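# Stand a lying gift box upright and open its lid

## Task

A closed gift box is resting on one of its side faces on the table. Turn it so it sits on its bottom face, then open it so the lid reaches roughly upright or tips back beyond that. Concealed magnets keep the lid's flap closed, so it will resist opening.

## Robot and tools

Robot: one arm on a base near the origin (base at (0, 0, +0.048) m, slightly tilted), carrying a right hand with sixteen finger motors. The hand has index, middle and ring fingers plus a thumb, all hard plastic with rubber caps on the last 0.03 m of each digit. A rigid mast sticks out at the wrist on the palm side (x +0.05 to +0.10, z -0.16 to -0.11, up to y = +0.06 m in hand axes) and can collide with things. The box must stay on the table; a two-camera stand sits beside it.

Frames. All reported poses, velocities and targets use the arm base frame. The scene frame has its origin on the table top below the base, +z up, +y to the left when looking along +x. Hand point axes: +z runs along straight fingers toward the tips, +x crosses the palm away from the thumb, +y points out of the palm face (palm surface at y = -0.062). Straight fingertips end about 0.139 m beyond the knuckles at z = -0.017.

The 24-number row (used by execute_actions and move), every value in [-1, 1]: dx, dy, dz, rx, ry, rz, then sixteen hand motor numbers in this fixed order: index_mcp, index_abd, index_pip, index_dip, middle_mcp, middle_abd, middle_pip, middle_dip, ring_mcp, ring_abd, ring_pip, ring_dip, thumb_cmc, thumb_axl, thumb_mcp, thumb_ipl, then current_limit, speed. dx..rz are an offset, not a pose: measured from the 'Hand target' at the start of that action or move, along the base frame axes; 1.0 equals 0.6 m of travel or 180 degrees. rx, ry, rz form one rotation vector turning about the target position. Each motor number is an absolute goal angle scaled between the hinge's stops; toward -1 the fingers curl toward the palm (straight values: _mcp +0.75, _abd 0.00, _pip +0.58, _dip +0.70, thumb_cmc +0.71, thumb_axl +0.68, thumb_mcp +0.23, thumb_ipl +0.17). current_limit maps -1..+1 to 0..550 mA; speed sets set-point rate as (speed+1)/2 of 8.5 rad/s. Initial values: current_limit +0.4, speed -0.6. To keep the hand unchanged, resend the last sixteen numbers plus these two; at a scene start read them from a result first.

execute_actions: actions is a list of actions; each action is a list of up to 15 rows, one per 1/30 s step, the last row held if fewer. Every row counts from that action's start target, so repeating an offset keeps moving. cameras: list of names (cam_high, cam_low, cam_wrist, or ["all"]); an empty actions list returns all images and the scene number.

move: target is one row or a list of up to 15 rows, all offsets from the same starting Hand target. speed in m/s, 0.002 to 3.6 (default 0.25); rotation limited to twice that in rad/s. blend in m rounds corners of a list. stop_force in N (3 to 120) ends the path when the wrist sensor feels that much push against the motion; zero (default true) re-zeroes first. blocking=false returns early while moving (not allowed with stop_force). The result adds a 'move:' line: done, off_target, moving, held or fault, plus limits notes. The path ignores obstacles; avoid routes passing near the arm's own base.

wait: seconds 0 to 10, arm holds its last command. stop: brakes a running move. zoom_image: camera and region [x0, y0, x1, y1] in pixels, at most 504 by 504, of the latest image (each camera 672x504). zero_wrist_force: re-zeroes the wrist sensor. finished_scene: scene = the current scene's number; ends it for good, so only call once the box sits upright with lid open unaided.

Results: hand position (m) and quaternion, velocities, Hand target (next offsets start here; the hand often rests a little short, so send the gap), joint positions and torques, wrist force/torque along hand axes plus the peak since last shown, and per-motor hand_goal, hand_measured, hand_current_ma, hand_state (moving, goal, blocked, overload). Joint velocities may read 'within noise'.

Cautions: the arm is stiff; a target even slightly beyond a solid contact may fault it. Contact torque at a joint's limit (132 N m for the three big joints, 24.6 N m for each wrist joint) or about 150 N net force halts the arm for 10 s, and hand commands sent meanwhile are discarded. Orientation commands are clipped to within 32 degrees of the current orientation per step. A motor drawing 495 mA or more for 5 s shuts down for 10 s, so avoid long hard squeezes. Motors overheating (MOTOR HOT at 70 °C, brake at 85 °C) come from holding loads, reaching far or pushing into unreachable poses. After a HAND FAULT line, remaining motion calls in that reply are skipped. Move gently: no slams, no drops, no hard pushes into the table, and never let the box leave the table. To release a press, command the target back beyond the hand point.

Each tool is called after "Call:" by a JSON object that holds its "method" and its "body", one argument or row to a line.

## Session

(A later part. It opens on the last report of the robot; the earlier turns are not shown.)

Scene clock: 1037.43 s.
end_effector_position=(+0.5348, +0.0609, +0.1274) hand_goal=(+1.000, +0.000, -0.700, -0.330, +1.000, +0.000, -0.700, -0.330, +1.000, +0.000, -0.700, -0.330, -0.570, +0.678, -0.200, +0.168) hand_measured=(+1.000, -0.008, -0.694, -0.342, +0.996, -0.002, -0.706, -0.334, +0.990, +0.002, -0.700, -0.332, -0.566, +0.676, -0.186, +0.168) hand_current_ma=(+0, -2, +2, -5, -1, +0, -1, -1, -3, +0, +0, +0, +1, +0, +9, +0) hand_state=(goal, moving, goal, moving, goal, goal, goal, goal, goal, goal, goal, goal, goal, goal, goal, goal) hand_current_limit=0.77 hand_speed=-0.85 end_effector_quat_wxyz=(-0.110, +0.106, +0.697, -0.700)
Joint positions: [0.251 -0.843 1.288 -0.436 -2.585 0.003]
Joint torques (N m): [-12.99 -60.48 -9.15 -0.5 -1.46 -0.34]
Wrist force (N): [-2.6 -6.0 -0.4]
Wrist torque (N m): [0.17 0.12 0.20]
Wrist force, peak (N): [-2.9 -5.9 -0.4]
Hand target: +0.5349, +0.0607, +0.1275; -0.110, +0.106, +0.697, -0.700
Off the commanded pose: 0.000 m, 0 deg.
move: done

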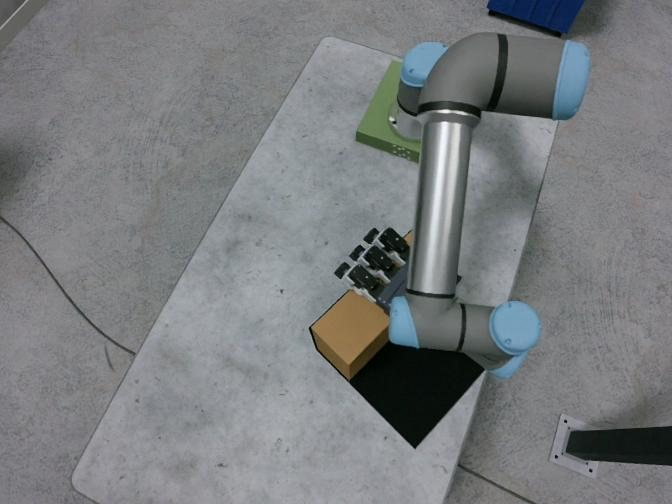

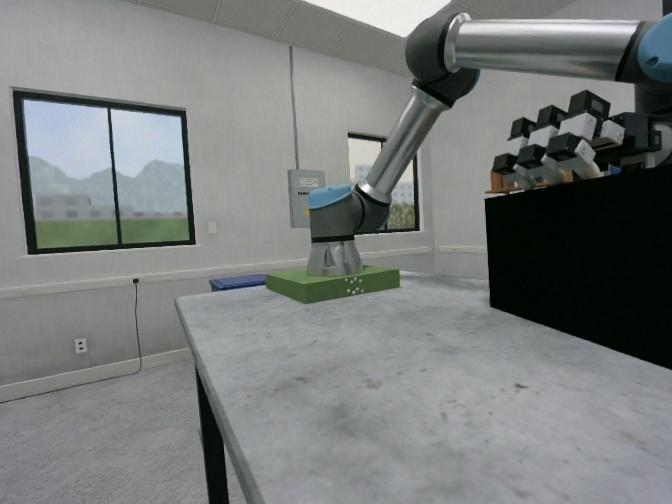

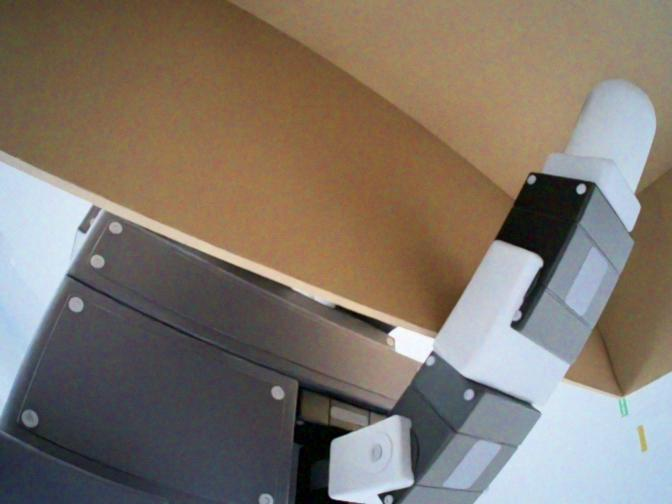

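Call:
{"method": "move", "body": {
  "target": [
    [0, 0, 0.01, 0, 0, 0, 1.0, 0.0, -0.7, -0.33, 1.0, 0, -0.7, -0.33, 1.0, 0, -0.7, -0.33, -0.571, 0.678, -0.2, 0.168, 0.77, -0.85],
    [0.0186, 0.0428, 0.01, 0, 0, -0.0306, 1.0, 0.0, -0.7, -0.33, 1.0, 0, -0.7, -0.33, 1.0, 0, -0.7, -0.33, -0.571, 0.678, -0.2, 0.168, 0.77, -0.85]
  ],
  "speed": 0.05,
  "cameras": ["cam_high", "cam_wrist", "cam_low"]
}}

Call:
{"method": "zoom_image", "body": {
  "camera": "cam_high",
  "region": [270, 200, 500, 460]
}}

Scene clock: 1042.13 s.
end_effector_position=(+0.5460, +0.0865, +0.1334) hand_goal=(+1.000, +0.000, -0.700, -0.330, +1.000, +0.000, -0.700, -0.330, +1.000, +0.000, -0.700, -0.330, -0.570, +0.678, -0.200, +0.168) hand_measured=(+0.994, -0.004, -0.698, -0.332, +0.994, -0.002, -0.704, -0.332, +0.990, +0.002, -0.700, -0.332, -0.568, +0.676, -0.192, +0.168) hand_current_ma=(-1, +0, +0, +0, -1, +0, -1, +0, -3, +0, +0, +0, +0, +0, +4, +0) hand_state=(goal, goal, goal, goal, goal, goal, goal, goal, goal, goal, goal, goal, goal, goal, goal, goal) hand_current_limit=0.77 hand_speed=-0.85 end_effector_quat_wxyz=(-0.143, +0.139, +0.692, -0.694)
Joint positions: [0.267 -0.759 1.118 -0.351 -2.472 0.001]
Joint torques (N m): [-2.38 -66.74 -13.24 -0.91 -2.17 1.05]
Wrist force (N): [0.7 0.6 -0.3]
Wrist torque (N m): [0.16 0.11 0.29]
Wrist force, peak (N): [-2.8 -5.8 -0.6]
Hand target: +0.5460, +0.0864, +0.1335; -0.143, +0.139, +0.692, -0.694
Off the commanded pose: 0.000 m, 0 deg.
move: done

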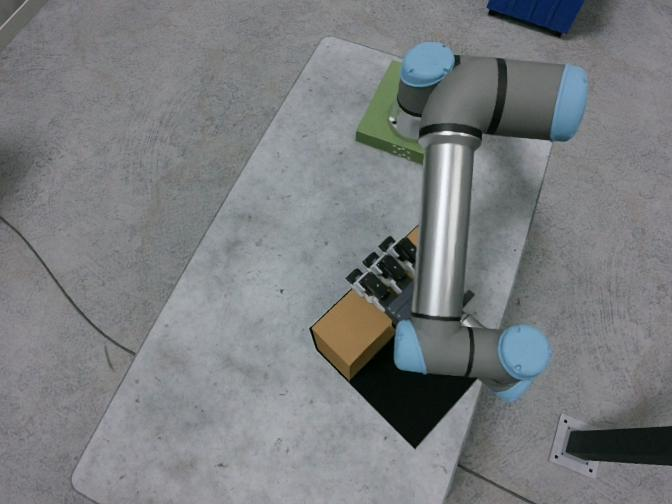

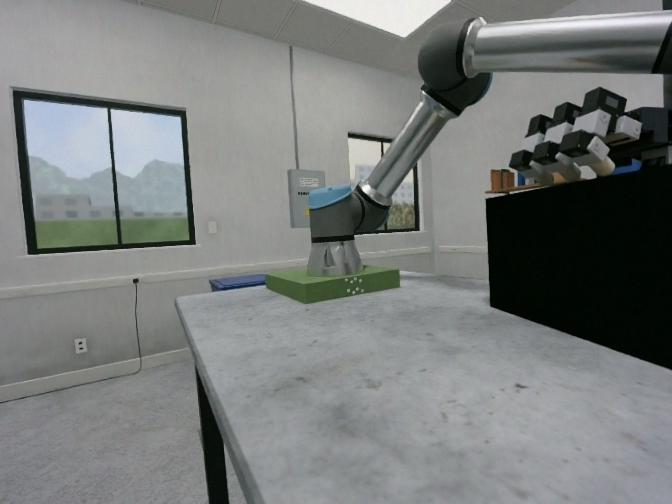

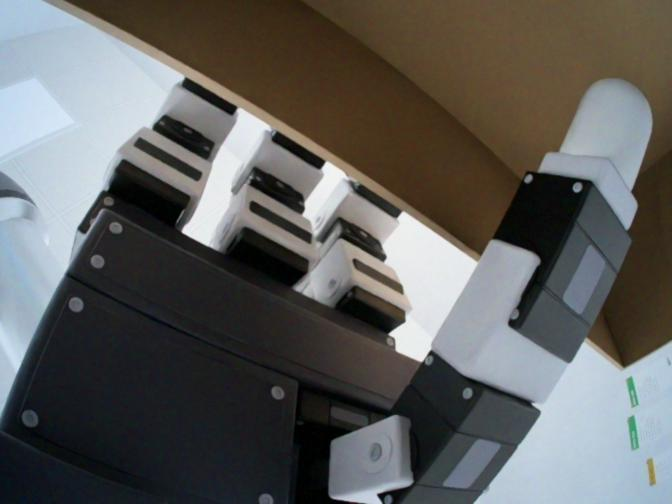

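Scaled by 1.938.

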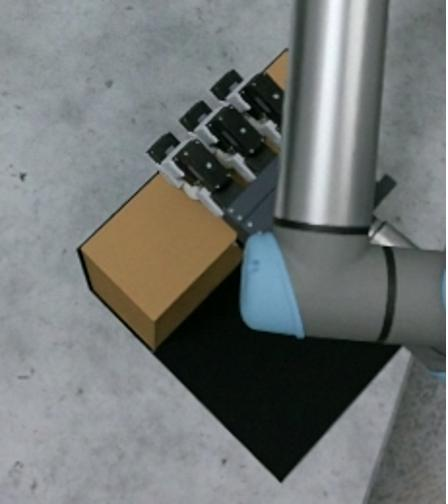

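Call:
{"method": "move", "body": {
  "target": [
    [0, 0, 0, 0, 0, 0, 0.86, 0.0, -0.7, -0.33, 0.86, 0, -0.7, -0.33, 0.86, 0, -0.7, -0.33, -0.571, 0.678, -0.45, 0.168, 0.77, -0.6],
    [0, 0, 0, 0, 0, 0, 0.82, 0.0, -0.7, -0.33, 0.82, 0, -0.7, -0.33, 0.82, 0, -0.7, -0.33, -0.571, 0.678, -0.56, 0.168, 0.77, -0.85]
  ],
  "speed": 0.02,
  "cameras": ["cam_high", "cam_wrist", "cam_low"]
}}

Scene clock: 1046.20 s.
end_effector_position=(+0.5460, +0.0864, +0.1335) hand_goal=(+0.820, +0.000, -0.700, -0.330, +0.820, +0.000, -0.700, -0.330, +0.820, +0.000, -0.700, -0.330, -0.570, +0.678, -0.560, +0.168) hand_measured=(+0.866, -0.002, -0.692, -0.334, +0.848, -0.002, -0.700, -0.334, +0.840, +0.002, -0.698, -0.332, -0.568, +0.676, -0.386, +0.174) hand_current_ma=(+56, +0, +3, -1, +23, +0, +0, -1, +13, +0, +0, +0, +0, +0, +487, +3) hand_state=(blocked, goal, goal, goal, blocked, goal, goal, goal, blocked, goal, goal, goal, goal, goal, blocked, goal) hand_current_limit=0.77 hand_speed=-0.85 end_effector_quat_wxyz=(-0.143, +0.139, +0.692, -0.694)
Joint positions: [0.267 -0.759 1.118 -0.352 -2.472 0.001]
Joint torques (N m): [-13.44 -63.58 -21.52 0.33 0.63 0.79]
Wrist force (N): [0.7 -1.6 -0.1]
Wrist torque (N m): [0.35 0.01 0.11]
Wrist force, peak (N): [0.7 2.2 0.0]
Hand target: +0.5460, +0.0864, +0.1335; -0.143, +0.139, +0.692, -0.694
Off the commanded pose: 0.000 m, 0 deg.
move: done

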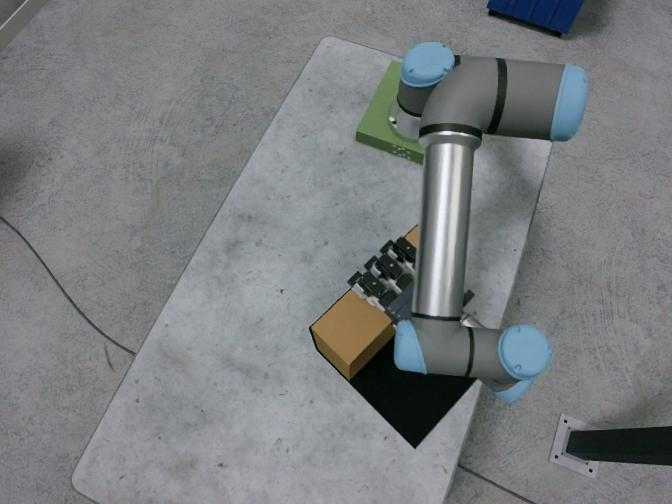

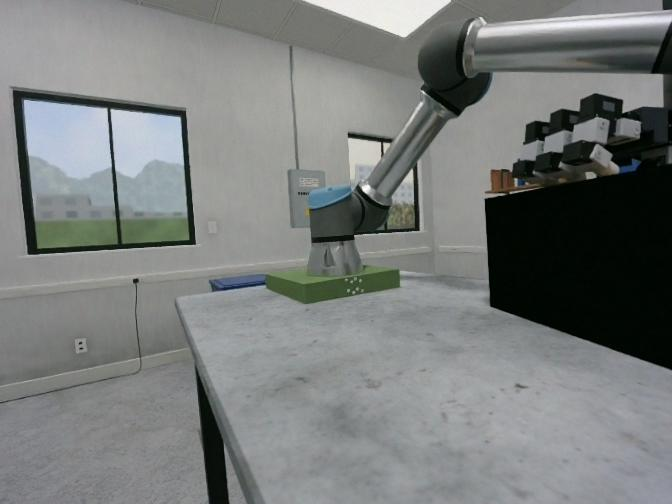

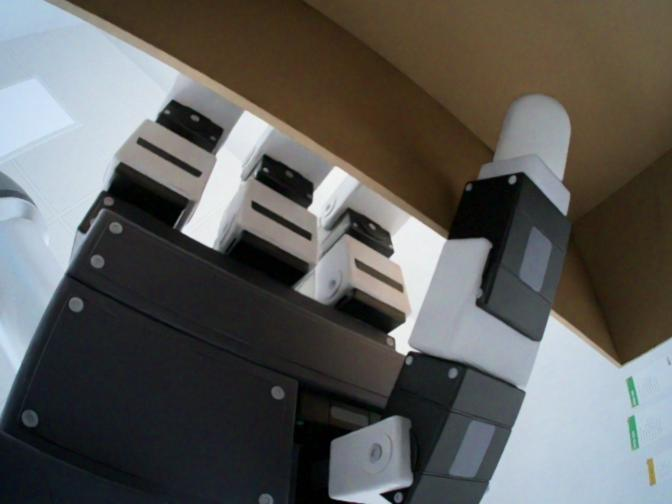

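Call:
{"method": "move", "body": {
  "target": [
    [0, 0, 0, 0, 0, 0, 0.84, 0.0, -0.7, -0.33, 0.83, 0, -0.7, -0.33, 0.82, 0, -0.7, -0.33, -0.571, 0.678, -0.12, 0.168, 0.77, -0.6],
    [0, 0, 0, 0, 0, 0, 0.84, 0.0, -0.7, -0.33, 0.83, 0, -0.7, -0.33, 0.82, 0, -0.7, -0.33, -0.571, 0.678, -0.12, -0.395, 0.77, -0.6],
    [0, 0, 0, 0, 0, 0, 0.78, 0.0, -0.7, -0.33, 0.77, 0, -0.7, -0.33, 0.76, 0, -0.7, -0.33, -0.571, 0.678, -0.3, -0.395, 0.77, -0.85]
  ],
  "speed": 0.02,
  "cameras": ["cam_high", "cam_wrist", "cam_low"]
}}

Scene clock: 1051.40 s.
end_effector_position=(+0.5460, +0.0864, +0.1335) hand_goal=(+0.780, +0.000, -0.700, -0.330, +0.770, +0.000, -0.700, -0.330, +0.760, +0.000, -0.700, -0.330, -0.570, +0.678, -0.300, -0.394) hand_measured=(+0.832, -0.002, -0.698, -0.344, +0.810, -0.002, -0.704, -0.344, +0.802, +0.002, -0.702, -0.342, -0.568, +0.676, -0.208, -0.384) hand_current_ma=(+67, +0, +0, -7, +44, +0, -1, -6, +46, +0, +0, -5, +0, +0, +267, +6) hand_state=(blocked, goal, goal, goal, blocked, goal, goal, goal, blocked, goal, goal, goal, goal, goal, blocked, goal) hand_current_limit=0.77 hand_speed=-0.85 end_effector_quat_wxyz=(-0.143, +0.139, +0.692, -0.694)
Joint positions: [0.267 -0.759 1.118 -0.351 -2.472 0.001]
Joint torques (N m): [-9.03 -48.27 -13.75 -1.41 -0.47 -1.13]
Wrist force (N): [0.9 -10.3 3.6]
Wrist torque (N m): [-0.07 -0.07 -0.05]
Wrist force, peak (N): [0.5 -14.0 4.3]
Hand target: +0.5460, +0.0864, +0.1335; -0.143, +0.139, +0.692, -0.694
Off the commanded pose: 0.000 m, 0 deg.
move: done

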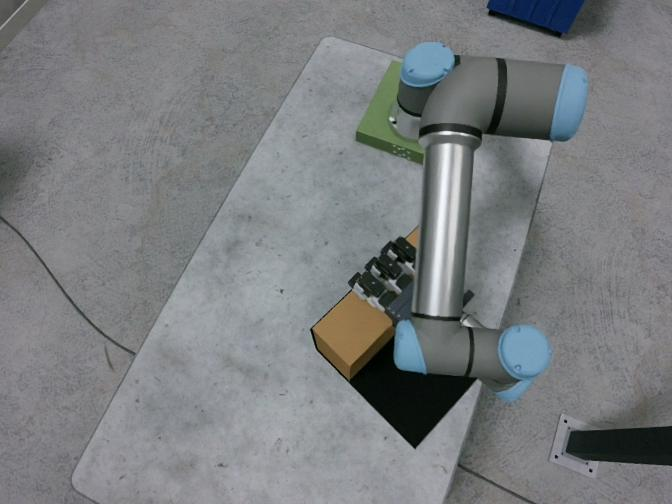

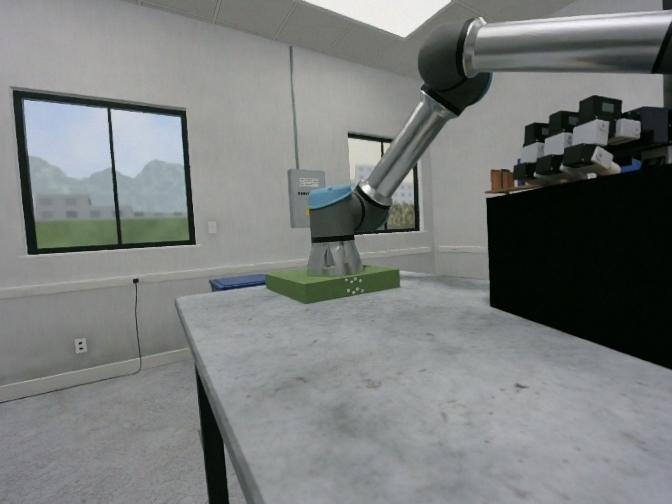

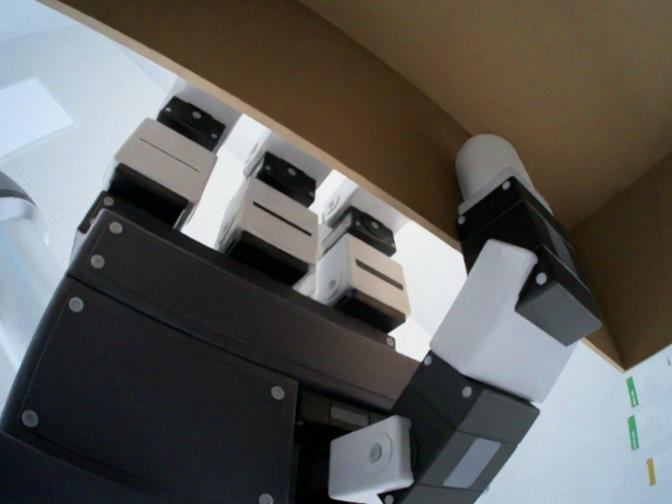

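Call:
{"method": "move", "body": {
  "target": [0, 0, 0, 0, 0, 0, 0.75, 0.0, -0.7, -0.33, 0.73, 0, -0.7, -0.33, 0.72, 0, -0.7, -0.33, -0.571, 0.678, -0.42, -0.43, 0.77, -0.85],
  "speed": 0.02,
  "cameras": ["cam_wrist"]
}}

Scene clock: 1053.10 s.
end_effector_position=(+0.5460, +0.0864, +0.1335) hand_goal=(+0.750, +0.000, -0.700, -0.330, +0.730, +0.000, -0.700, -0.330, +0.720, +0.000, -0.700, -0.330, -0.570, +0.678, -0.420, -0.430) hand_measured=(+0.830, -0.002, -0.698, -0.346, +0.808, -0.002, -0.704, -0.346, +0.798, +0.002, -0.702, -0.344, -0.568, +0.676, -0.208, -0.386) hand_current_ma=(+143, +0, +0, -8, +138, +0, -1, -7, +141, +0, +0, -6, +0, +0, +487, +75) hand_state=(blocked, goal, goal, goal, blocked, goal, goal, goal, blocked, goal, goal, goal, goal, goal, blocked, blocked) hand_current_limit=0.77 hand_speed=-0.85 end_effector_quat_wxyz=(-0.143, +0.139, +0.692, -0.694)
Joint positions: [0.267 -0.759 1.118 -0.352 -2.472 0.001]
Joint torques (N m): [1.36 -43.59 -14.28 -2.48 -1.07 -1.16]
Wrist force (N): [1.2 -10.8 4.1]
Wrist torque (N m): [-0.04 -0.13 -0.13]
Wrist force, peak (N): [1.0 -11.7 4.3]
Hand target: +0.5460, +0.0864, +0.1335; -0.143, +0.139, +0.692, -0.694
Off the commanded pose: 0.000 m, 0 deg.
move: done
Images, in order (width x height): cam_wrist 672x504.

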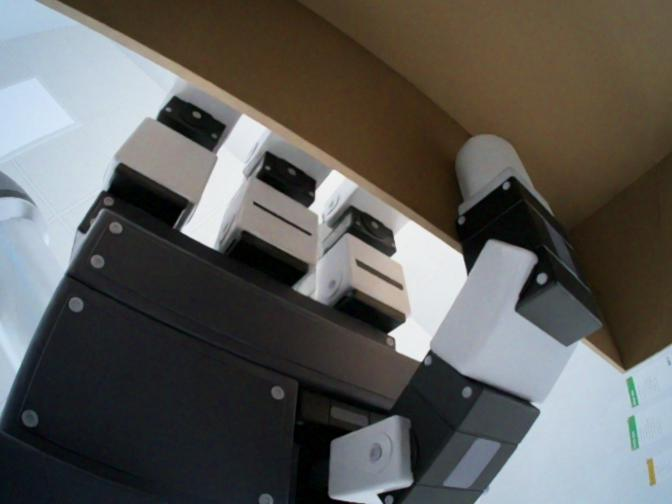

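Call:
{"method": "move", "body": {
  "target": [
    [-0.0333, -0.0766, 0.0193, 0.0764, -0.0333, 0, 0.75, 0.0, -0.7, -0.33, 0.73, 0, -0.7, -0.33, 0.72, 0, -0.7, -0.33, -0.571, 0.678, -0.42, -0.43, 0.77, -0.85],
    [-0.0676, -0.1553, 0.0165, 0.1528, -0.0665, 0, 0.75, 0.0, -0.7, -0.33, 0.73, 0, -0.7, -0.33, 0.72, 0, -0.7, -0.33, -0.571, 0.678, -0.42, -0.43, 0.77, -0.85],
    [-0.1002, -0.2303, -0.0085, 0.2293, -0.0998, 0, 0.75, 0.0, -0.7, -0.33, 0.73, 0, -0.7, -0.33, 0.72, 0, -0.7, -0.33, -0.571, 0.678, -0.42, -0.43, 0.77, -0.85]
  ],
  "speed": 0.1,
  "blend": [0.015, 0.015, 0],
  "cameras": ["cam_high", "cam_wrist", "cam_low"]
}}

Scene clock: 1063.40 s.
end_effector_position=(+0.4859, -0.0519, +0.1284) hand_goal=(+0.750, +0.000, -0.700, -0.330, +0.730, +0.000, -0.700, -0.330, +0.720, +0.000, -0.700, -0.330, -0.570, +0.678, -0.420, -0.430) hand_measured=(+0.810, +0.000, -0.680, -0.350, +0.734, +0.000, -0.698, -0.334, +0.716, +0.002, -0.698, -0.332, -0.568, +0.684, -0.208, -0.380) hand_current_ma=(+89, +0, +10, -11, +1, +0, +0, -1, -1, +0, +0, +0, +0, +1, +487, +93) hand_state=(blocked, goal, goal, goal, goal, goal, goal, goal, goal, goal, goal, goal, goal, goal, blocked, blocked) hand_current_limit=0.77 hand_speed=-0.85 end_effector_quat_wxyz=(-0.076, +0.185, +0.904, -0.377)
Joint positions: [-0.163 -1.426 1.99 -1.903 -2.333 -1.237]
Joint torques (N m): [12.89 -19.92 -31.03 -3.09 -2.79 -1.12]
Wrist force (N): [0.0 3.6 2.5]
Wrist torque (N m): [0.47 0.10 0.08]
Wrist force, peak (N): [0.5 -13.2 4.2]
Hand target: +0.4859, -0.0518, +0.1284; -0.076, +0.184, +0.904, -0.377
Off the commanded pose: 0.000 m, 0 deg.
move: done

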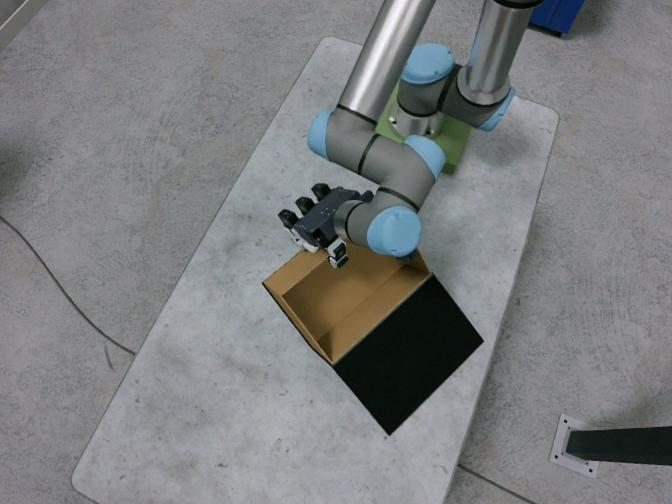

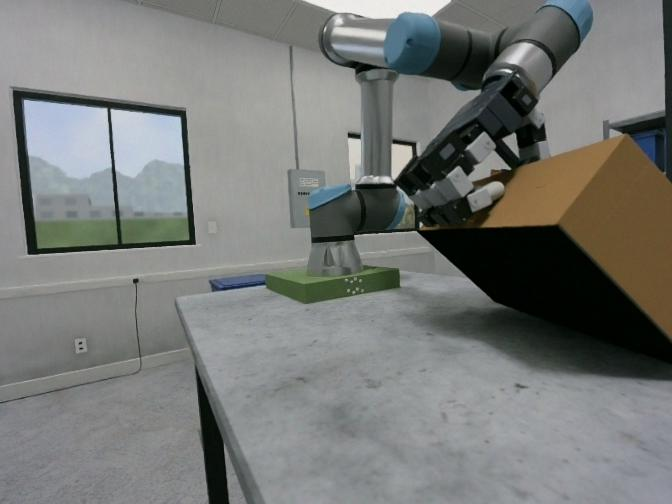

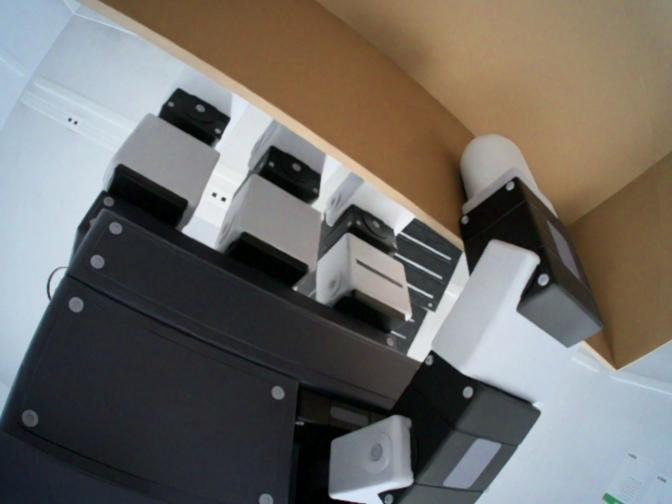

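Call:
{"method": "move", "body": {
  "target": [
    [0, 0, 0, 0, 0, 0, 0.72, 0.0, -0.7, -0.33, 0.64, 0, -0.7, -0.33, 0.62, 0, -0.7, -0.33, -0.571, 0.678, -0.42, -0.43, 0.77, -0.85],
    [-0.0291, -0.0667, -0.0453, 0.0764, -0.0332, 0, 0.72, 0.0, -0.7, -0.33, 0.64, 0, -0.7, -0.33, 0.62, 0, -0.7, -0.33, -0.571, 0.678, -0.42, -0.43, 0.77, -0.85],
    [-0.0524, -0.1204, -0.1082, 0.1528, -0.0665, 0, 0.72, 0.0, -0.7, -0.33, 0.64, 0, -0.7, -0.33, 0.62, 0, -0.7, -0.33, -0.571, 0.678, -0.42, -0.43, 0.77, -0.85]
  ],
  "speed": 0.08,
  "blend": [0, 0.015, 0],
  "cameras": ["cam_high", "cam_wrist", "cam_low"]
}}

Scene clock: 1070.53 s.
end_effector_position=(+0.4544, -0.1241, +0.0633) hand_goal=(+0.720, +0.000, -0.700, -0.330, +0.640, +0.000, -0.700, -0.330, +0.620, +0.000, -0.700, -0.330, -0.570, +0.678, -0.420, -0.430) hand_measured=(+0.810, +0.000, -0.682, -0.358, +0.702, +0.000, -0.684, -0.338, +0.618, +0.002, -0.698, -0.332, -0.562, +0.678, -0.208, -0.380) hand_current_ma=(+180, +0, +9, -21, +92, +0, +8, -2, +0, +0, +0, +0, +2, +0, +487, +93) hand_state=(blocked, goal, goal, blocked, blocked, goal, goal, goal, goal, goal, goal, goal, goal, goal, blocked, blocked) hand_current_limit=0.77 hand_speed=-0.85 end_effector_quat_wxyz=(-0.024, +0.199, +0.971, -0.131)
Joint positions: [-0.612 -1.445 2.253 -2.441 -1.83 -1.786]
Joint torques (N m): [14.13 -38.48 -28.25 -0.69 -2.06 1.44]
Wrist force (N): [0.4 1.2 3.7]
Wrist torque (N m): [0.59 -0.15 -0.02]
Wrist force, peak (N): [0.5 4.6 2.3]
Hand target: +0.4545, -0.1240, +0.0635; -0.023, +0.199, +0.971, -0.131
Off the commanded pose: 0.000 m, 0 deg.
move: done

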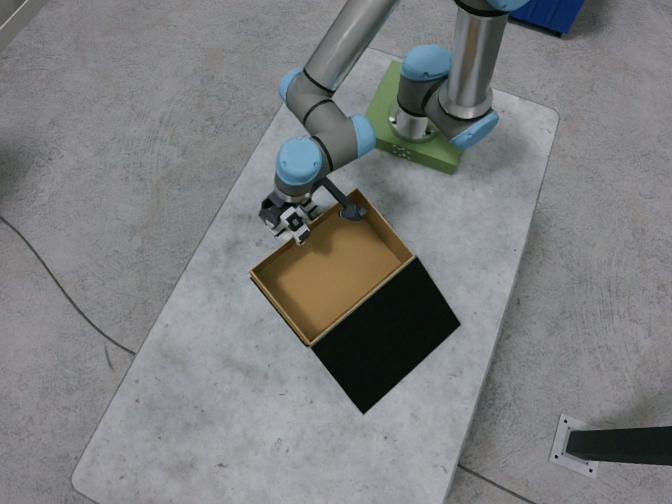

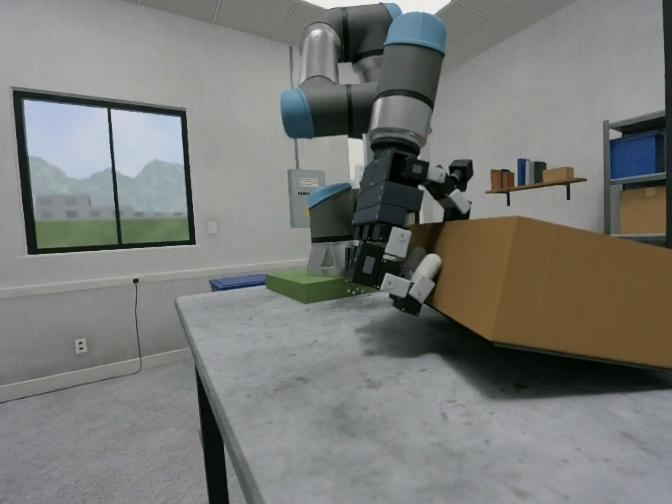

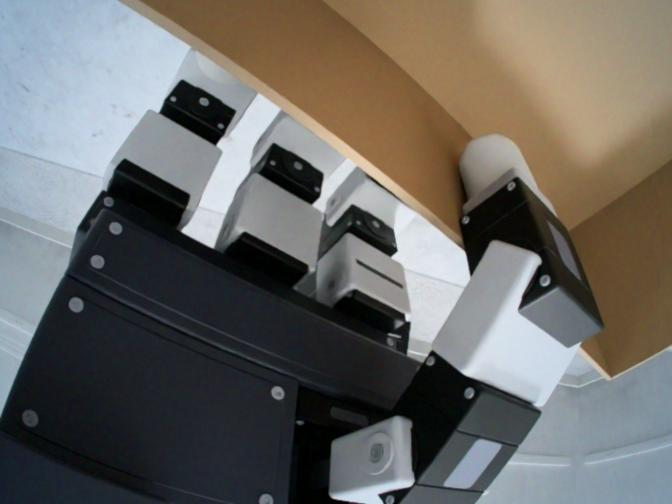

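Call:
{"method": "move", "body": {
  "target": [-0.0144, -0.0332, -0.0648, 0.0662, -0.0288, 0, 0.72, 0.0, -0.7, -0.33, 0.64, 0, -0.7, -0.33, 0.6, 0, -0.7, -0.33, -0.571, 0.678, -0.42, -0.43, 0.77, -0.85],
  "speed": 0.04,
  "stop_force": 8,
  "cameras": ["cam_high", "cam_wrist", "cam_low"]
}}

Scene clock: 1076.10 s.
end_effector_position=(+0.4458, -0.1439, +0.0246) hand_goal=(+0.720, +0.000, -0.700, -0.330, +0.640, +0.000, -0.700, -0.330, +0.600, +0.000, -0.700, -0.330, -0.570, +0.678, -0.420, -0.430) hand_measured=(+0.810, +0.000, -0.682, -0.360, +0.704, +0.000, -0.684, -0.344, +0.604, +0.002, -0.698, -0.332, -0.562, +0.678, -0.208, -0.380) hand_current_ma=(+180, +0, +9, -24, +98, +0, +8, -6, +1, +0, +0, +0, +2, +0, +487, +93) hand_state=(blocked, goal, goal, blocked, blocked, goal, goal, goal, goal, goal, goal, goal, goal, goal, blocked, blocked) hand_current_limit=0.77 hand_speed=-0.85 end_effector_quat_wxyz=(+0.000, +0.201, +0.979, -0.020)
Joint positions: [-0.784 -1.339 2.298 -2.552 -1.605 -1.95]
Joint torques (N m): [13.95 -40.59 -25.1 -0.32 -1.42 1.4]
Wrist force (N): [0.1 0.1 3.9]
Wrist torque (N m): [0.64 -0.17 -0.05]
Wrist force, peak (N): [0.1 1.6 4.1]
Hand target: +0.4458, -0.1440, +0.0246; +0.000, +0.201, +0.979, -0.020
Off the commanded pose: 0.000 m, 0 deg.
move: done

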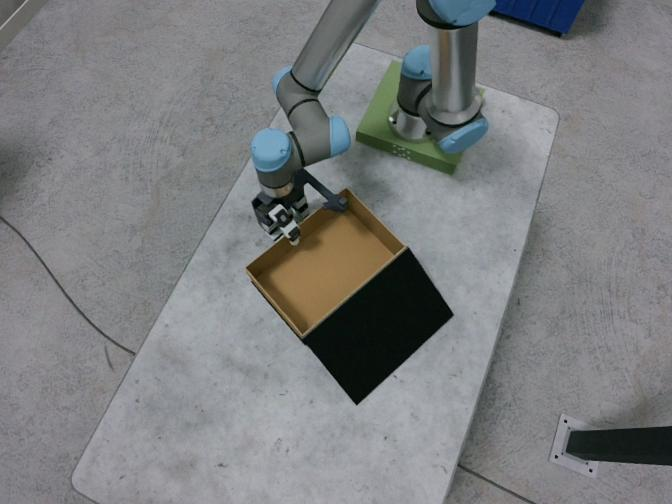

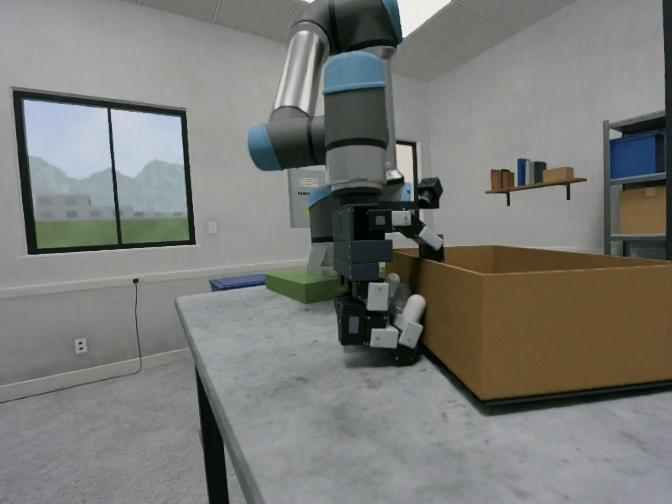

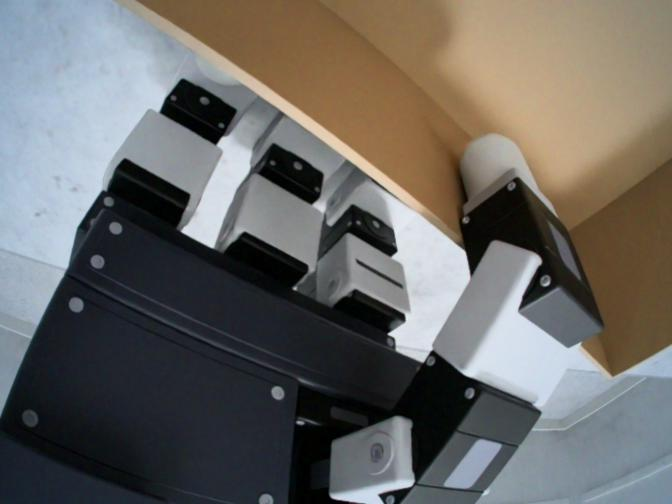

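Call:
{"method": "move", "body": {
  "target": [-0.0025, -0.0057, -0.018, 0.0153, -0.0067, 0, 0.72, 0.0, -0.7, -0.33, 0.64, 0, -0.7, -0.33, 0.6, 0, -0.7, -0.33, -0.571, 0.678, -0.42, -0.43, 0.77, -0.85],
  "speed": 0.012,
  "stop_force": 4,
  "cameras": ["cam_low"]
}}

Scene clock: 1079.63 s.
end_effector_position=(+0.4450, -0.1459, +0.0185) hand_goal=(+0.720, +0.000, -0.700, -0.330, +0.640, +0.000, -0.700, -0.330, +0.600, +0.000, -0.700, -0.330, -0.570, +0.678, -0.420, -0.430) hand_measured=(+0.810, -0.004, -0.704, -0.360, +0.708, +0.000, -0.696, -0.350, +0.604, +0.002, -0.698, -0.332, -0.558, +0.670, -0.208, -0.380) hand_current_ma=(+180, +0, -1, -24, +111, +0, +1, -11, +1, +0, +0, +0, +5, -3, +487, +93) hand_state=(blocked, goal, goal, blocked, blocked, goal, goal, goal, goal, goal, goal, goal, goal, goal, blocked, blocked) hand_current_limit=0.77 hand_speed=-0.85 end_effector_quat_wxyz=(+0.003, +0.201, +0.979, -0.006)
Joint positions: [-0.804 -1.318 2.302 -2.566 -1.577 -1.969]
Joint torques (N m): [13.58 -40.37 -25.29 -0.5 -1.22 1.41]
Wrist force (N): [0.0 -0.6 3.5]
Wrist torque (N m): [0.59 -0.10 -0.05]
Wrist force, peak (N): [0.0 0.0 4.3]
Hand target: +0.4450, -0.1459, +0.0185; +0.003, +0.201, +0.979, -0.006 (not the last commanded pose)
Off the commanded pose: 0.005 m, 1 deg.
move: contact
Images, in order (width x height): cam_low 672x504.

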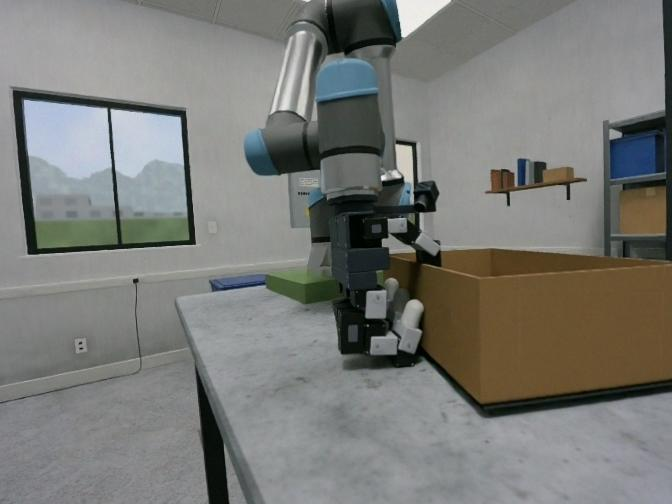

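Call:
{"method": "move", "body": {
  "target": [-0.0012, -0.0028, -0.012, 0.008, -0.0035, 0, 0.72, 0.0, -0.7, -0.33, 0.64, 0, -0.7, -0.33, 0.6, 0, -0.7, -0.33, -0.571, 0.678, -0.42, -0.43, 0.77, -0.85],
  "speed": 0.01,
  "stop_force": 4,
  "cameras": ["cam_low"]
}}

Scene clock: 1082.00 s.
end_effector_position=(+0.4451, -0.1459, +0.0183) hand_goal=(+0.720, +0.000, -0.700, -0.330, +0.640, +0.000, -0.700, -0.330, +0.600, +0.000, -0.700, -0.330, -0.570, +0.678, -0.420, -0.430) hand_measured=(+0.810, -0.006, -0.708, -0.360, +0.708, +0.000, -0.698, -0.350, +0.604, +0.002, -0.698, -0.332, -0.558, +0.670, -0.208, -0.380) hand_current_ma=(+180, -1, -3, -24, +111, +0, +0, -11, +1, +0, +0, +0, +5, -3, +487, +93) hand_state=(blocked, goal, goal, blocked, blocked, goal, goal, goal, goal, goal, goal, goal, goal, goal, blocked, blocked) hand_current_limit=0.77 hand_speed=-0.85 end_effector_quat_wxyz=(+0.003, +0.201, +0.979, -0.005)
Joint positions: [-0.804 -1.317 2.302 -2.566 -1.576 -1.969]
Joint torques (N m): [13.65 -40.11 -22.42 -0.49 -1.26 0.92]
Wrist force (N): [0.0 -0.7 3.3]
Wrist torque (N m): [0.59 -0.10 -0.06]
Wrist force, peak (N): [0.1 -0.6 3.7]
Hand target: +0.4451, -0.1459, +0.0183; +0.003, +0.201, +0.979, -0.005 (not the last commanded pose)
Off the commanded pose: 0.007 m, 2 deg.
move: contact
Images, in order (width x height): cam_low 672x504.

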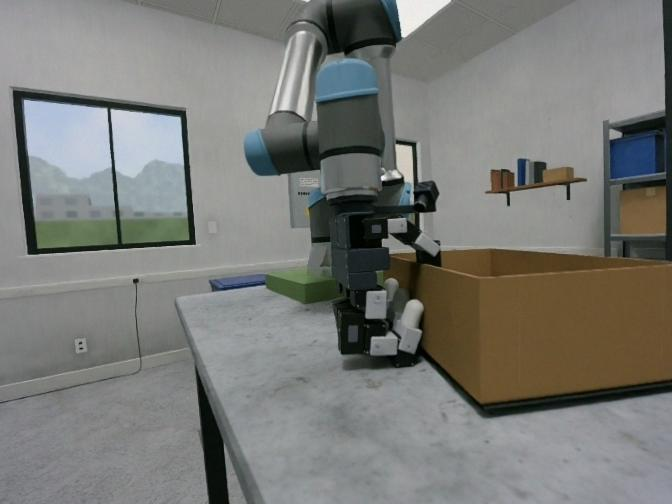

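Call:
{"method": "move", "body": {
  "target": [
    [0, 0, 0, 0, 0, 0, 0.75, 0.0, -0.7, -0.33, 0.68, 0, -0.7, -0.33, 0.64, 0, -0.7, -0.33, -0.571, 0.678, -0.2, -0.38, 0.77, -0.85],
    [0, 0, 0, 0, 0, 0, 0.96, 0.0, -0.6, -0.25, 0.96, 0, -0.6, -0.25, 0.96, 0, -0.6, -0.25, -0.571, 0.678, 0.0, -0.2, 0.77, -0.8]
  ],
  "speed": 0.02,
  "cameras": ["cam_low", "cam_wrist"]
}}

Scene clock: 1085.27 s.
end_effector_position=(+0.4451, -0.1460, +0.0183) hand_goal=(+0.960, +0.000, -0.600, -0.250, +0.960, +0.000, -0.600, -0.250, +0.960, +0.000, -0.600, -0.250, -0.570, +0.678, +0.000, -0.200) hand_measured=(+0.816, -0.006, -0.690, -0.252, +0.772, -0.002, -0.652, -0.252, +0.764, -0.002, -0.648, -0.252, -0.568, +0.676, -0.010, -0.204) hand_current_ma=(-409, -1, -162, +0, -487, +0, -63, +0, -487, +0, -55, +0, +0, +0, -5, -1) hand_state=(blocked, goal, blocked, goal, blocked, goal, blocked, goal, blocked, goal, blocked, goal, goal, goal, goal, goal) hand_current_limit=0.77 hand_speed=-0.80 end_effector_quat_wxyz=(+0.003, +0.201, +0.979, -0.005)
Joint positions: [-0.804 -1.318 2.302 -2.566 -1.576 -1.969]
Joint torques (N m): [10.74 -25.25 -14.86 -1.2 -0.94 0.2]
Wrist force (N): [1.0 5.4 -19.6]
Wrist torque (N m): [0.67 0.45 0.11]
Wrist force, peak (N): [0.9 5.5 -19.7]
Hand target: +0.4451, -0.1459, +0.0183; +0.003, +0.201, +0.979, -0.005
Off the commanded pose: 0.000 m, 0 deg.
move: done
Images, in order (width x height): cam_low 672x504, cam_wrist 672x504.

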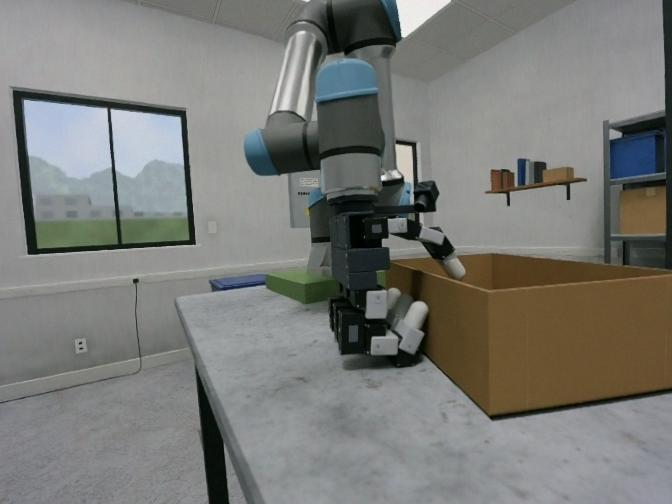

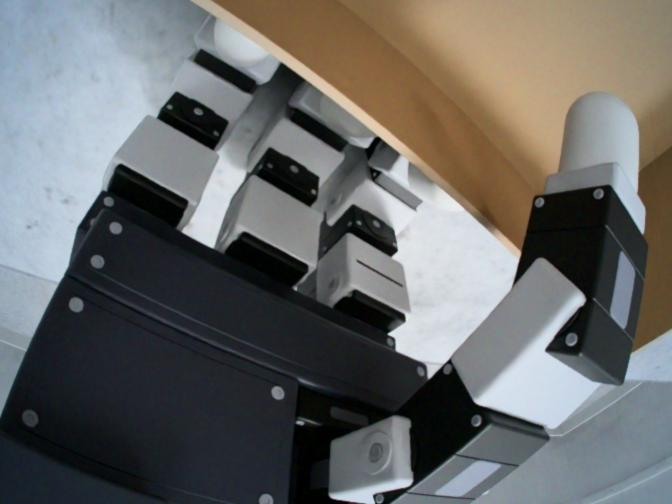

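Call:
{"method": "move", "body": {
  "target": [
    [0, 0, 0, 0, 0, 0, 0.82, 0.0, -0.72, -0.3, 0.8, 0, -0.72, -0.3, 0.79, 0, -0.72, -0.3, -0.571, 0.678, 0.0, -0.2, 0.77, -0.6],
    [0, 0, 0.03, 0, 0, 0, 0.82, 0.0, -0.72, -0.3, 0.8, 0, -0.72, -0.3, 0.79, 0, -0.72, -0.3, -0.571, 0.678, 0.0, -0.2, 0.77, -0.6]
  ],
  "speed": 0.03,
  "cameras": ["cam_low", "cam_wrist"]
}}

Scene clock: 1088.60 s.
end_effector_position=(+0.4451, -0.1460, +0.0364) hand_goal=(+0.820, +0.000, -0.720, -0.300, +0.800, +0.000, -0.720, -0.300, +0.790, +0.000, -0.720, -0.300, -0.570, +0.678, +0.000, -0.200) hand_measured=(+0.818, -0.004, -0.718, -0.296, +0.798, -0.002, -0.714, -0.298, +0.788, -0.002, -0.714, -0.298, -0.568, +0.676, -0.010, -0.204) hand_current_ma=(+0, +0, +0, +0, +0, +0, +1, +0, +0, +0, +1, +0, +0, +0, -5, -1) hand_state=(goal, goal, goal, goal, goal, goal, goal, goal, goal, goal, goal, goal, goal, goal, goal, goal) hand_current_limit=0.77 hand_speed=-0.60 end_effector_quat_wxyz=(+0.003, +0.201, +0.979, -0.005) end_effector_velocity=(+0.000, +0.000, -0.001) end_effector_angular_velocity=(-0.002, -0.002, +0.001)
Joint positions: [-0.804 -1.364 2.288 -2.506 -1.576 -1.969]
Joint velocities: [0 0.002 0.001 -0.006 0 0]
Joint torques (N m): [-3.68 -16.27 -10.26 -4.26 0.11 -0.3]
Wrist force (N): [0.1 -0.4 0.3]
Wrist torque (N m): [0.13 -0.08 -0.06]
Wrist force, peak (N): [1.1 5.8 -20.0]
Hand target: +0.4451, -0.1459, +0.0363; +0.003, +0.201, +0.979, -0.005
Off the commanded pose: 0.000 m, 0 deg.
move: done
Images, in order (width x height): cam_low 672x504, cam_wrist 672x504.

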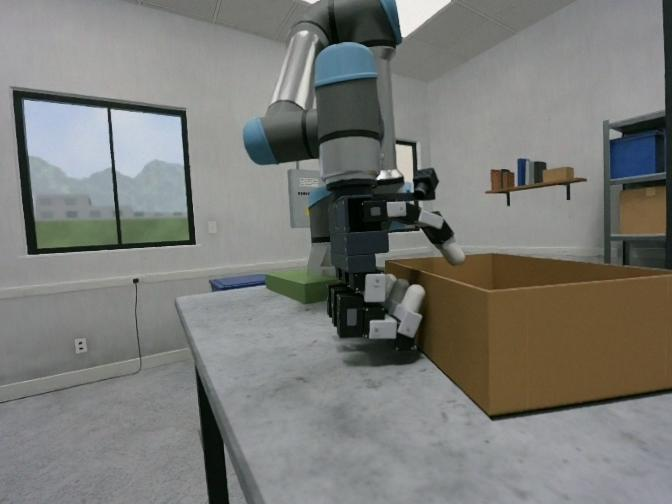

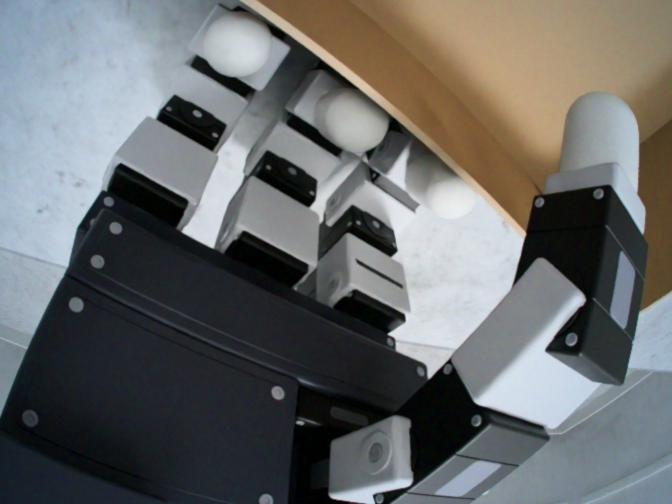

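Call:
{"method": "move", "body": {
  "target": [0, 0, 0.25, 0, 0, 0, 0.82, 0.0, -0.72, -0.3, 0.8, 0, -0.72, -0.3, 0.79, 0, -0.72, -0.3, -0.571, 0.678, 0.0, -0.2, 0.77, -0.6],
  "speed": 0.12,
  "cameras": ["cam_low", "cam_high"]
}}

Call:
{"method": "zoom_image", "body": {
  "camera": "cam_high",
  "region": [220, 160, 500, 440]
}}

Scene clock: 1091.50 s.
end_effector_position=(+0.4451, -0.1459, +0.1863) hand_goal=(+0.820, +0.000, -0.720, -0.300, +0.800, +0.000, -0.720, -0.300, +0.790, +0.000, -0.720, -0.300, -0.570, +0.678, +0.000, -0.200) hand_measured=(+0.818, -0.004, -0.718, -0.296, +0.798, -0.002, -0.714, -0.298, +0.788, -0.002, -0.714, -0.298, -0.568, +0.676, -0.010, -0.204) hand_current_ma=(+0, +0, +0, +0, +0, +0, +1, +0, +0, +0, +1, +0, +0, +0, -5, -1) hand_state=(goal, goal, goal, goal, goal, goal, goal, goal, goal, goal, goal, goal, goal, goal, goal, goal) hand_current_limit=0.77 hand_speed=-0.60 end_effector_quat_wxyz=(+0.003, +0.201, +0.980, -0.005)
Joint positions: [-0.804 -1.64 2.091 -2.034 -1.576 -1.969]
Joint torques (N m): [-2.37 -15.25 -25.41 -0.88 -1.89 -1.32]
Wrist force (N): [0.1 -0.1 0.2]
Wrist torque (N m): [0.16 -0.07 -0.08]
Wrist force, peak (N): [0.2 -0.4 1.5]
Hand target: +0.4451, -0.1459, +0.1863; +0.003, +0.201, +0.979, -0.005
Off the commanded pose: 0.000 m, 0 deg.
move: done
Images, in order (width x height): cam_high 672x504, cam_low 672x504.

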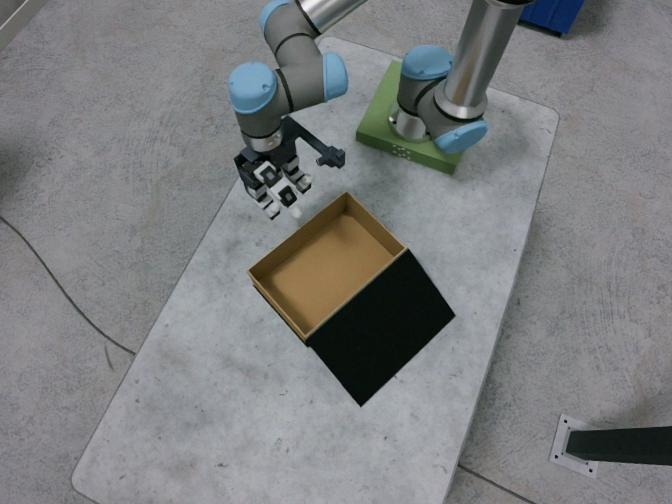

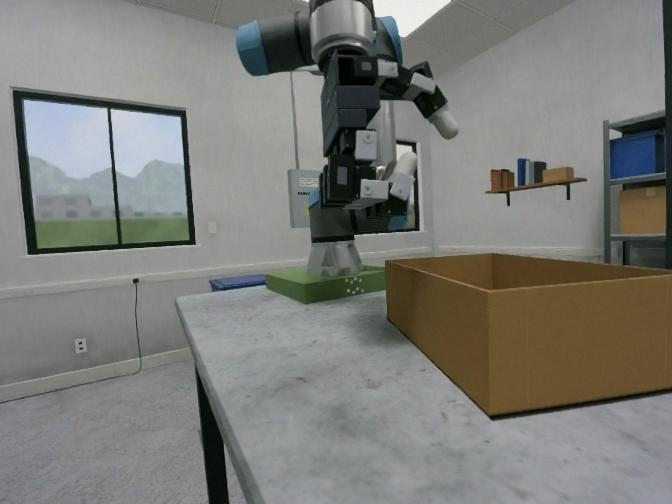

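Scaled by 1.800.

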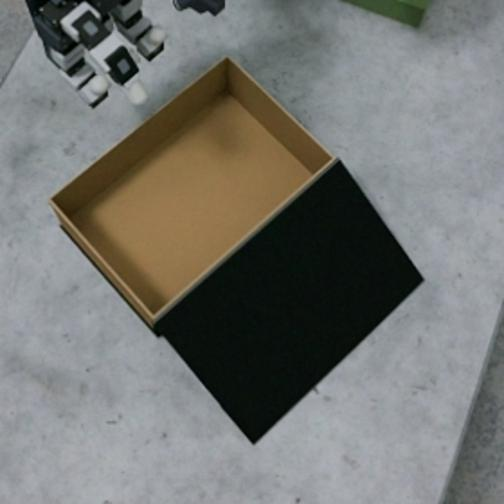

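Call:
{"method": "finished_scene", "body": {
  "scene": 2
}}

The scene is finished: the task was done.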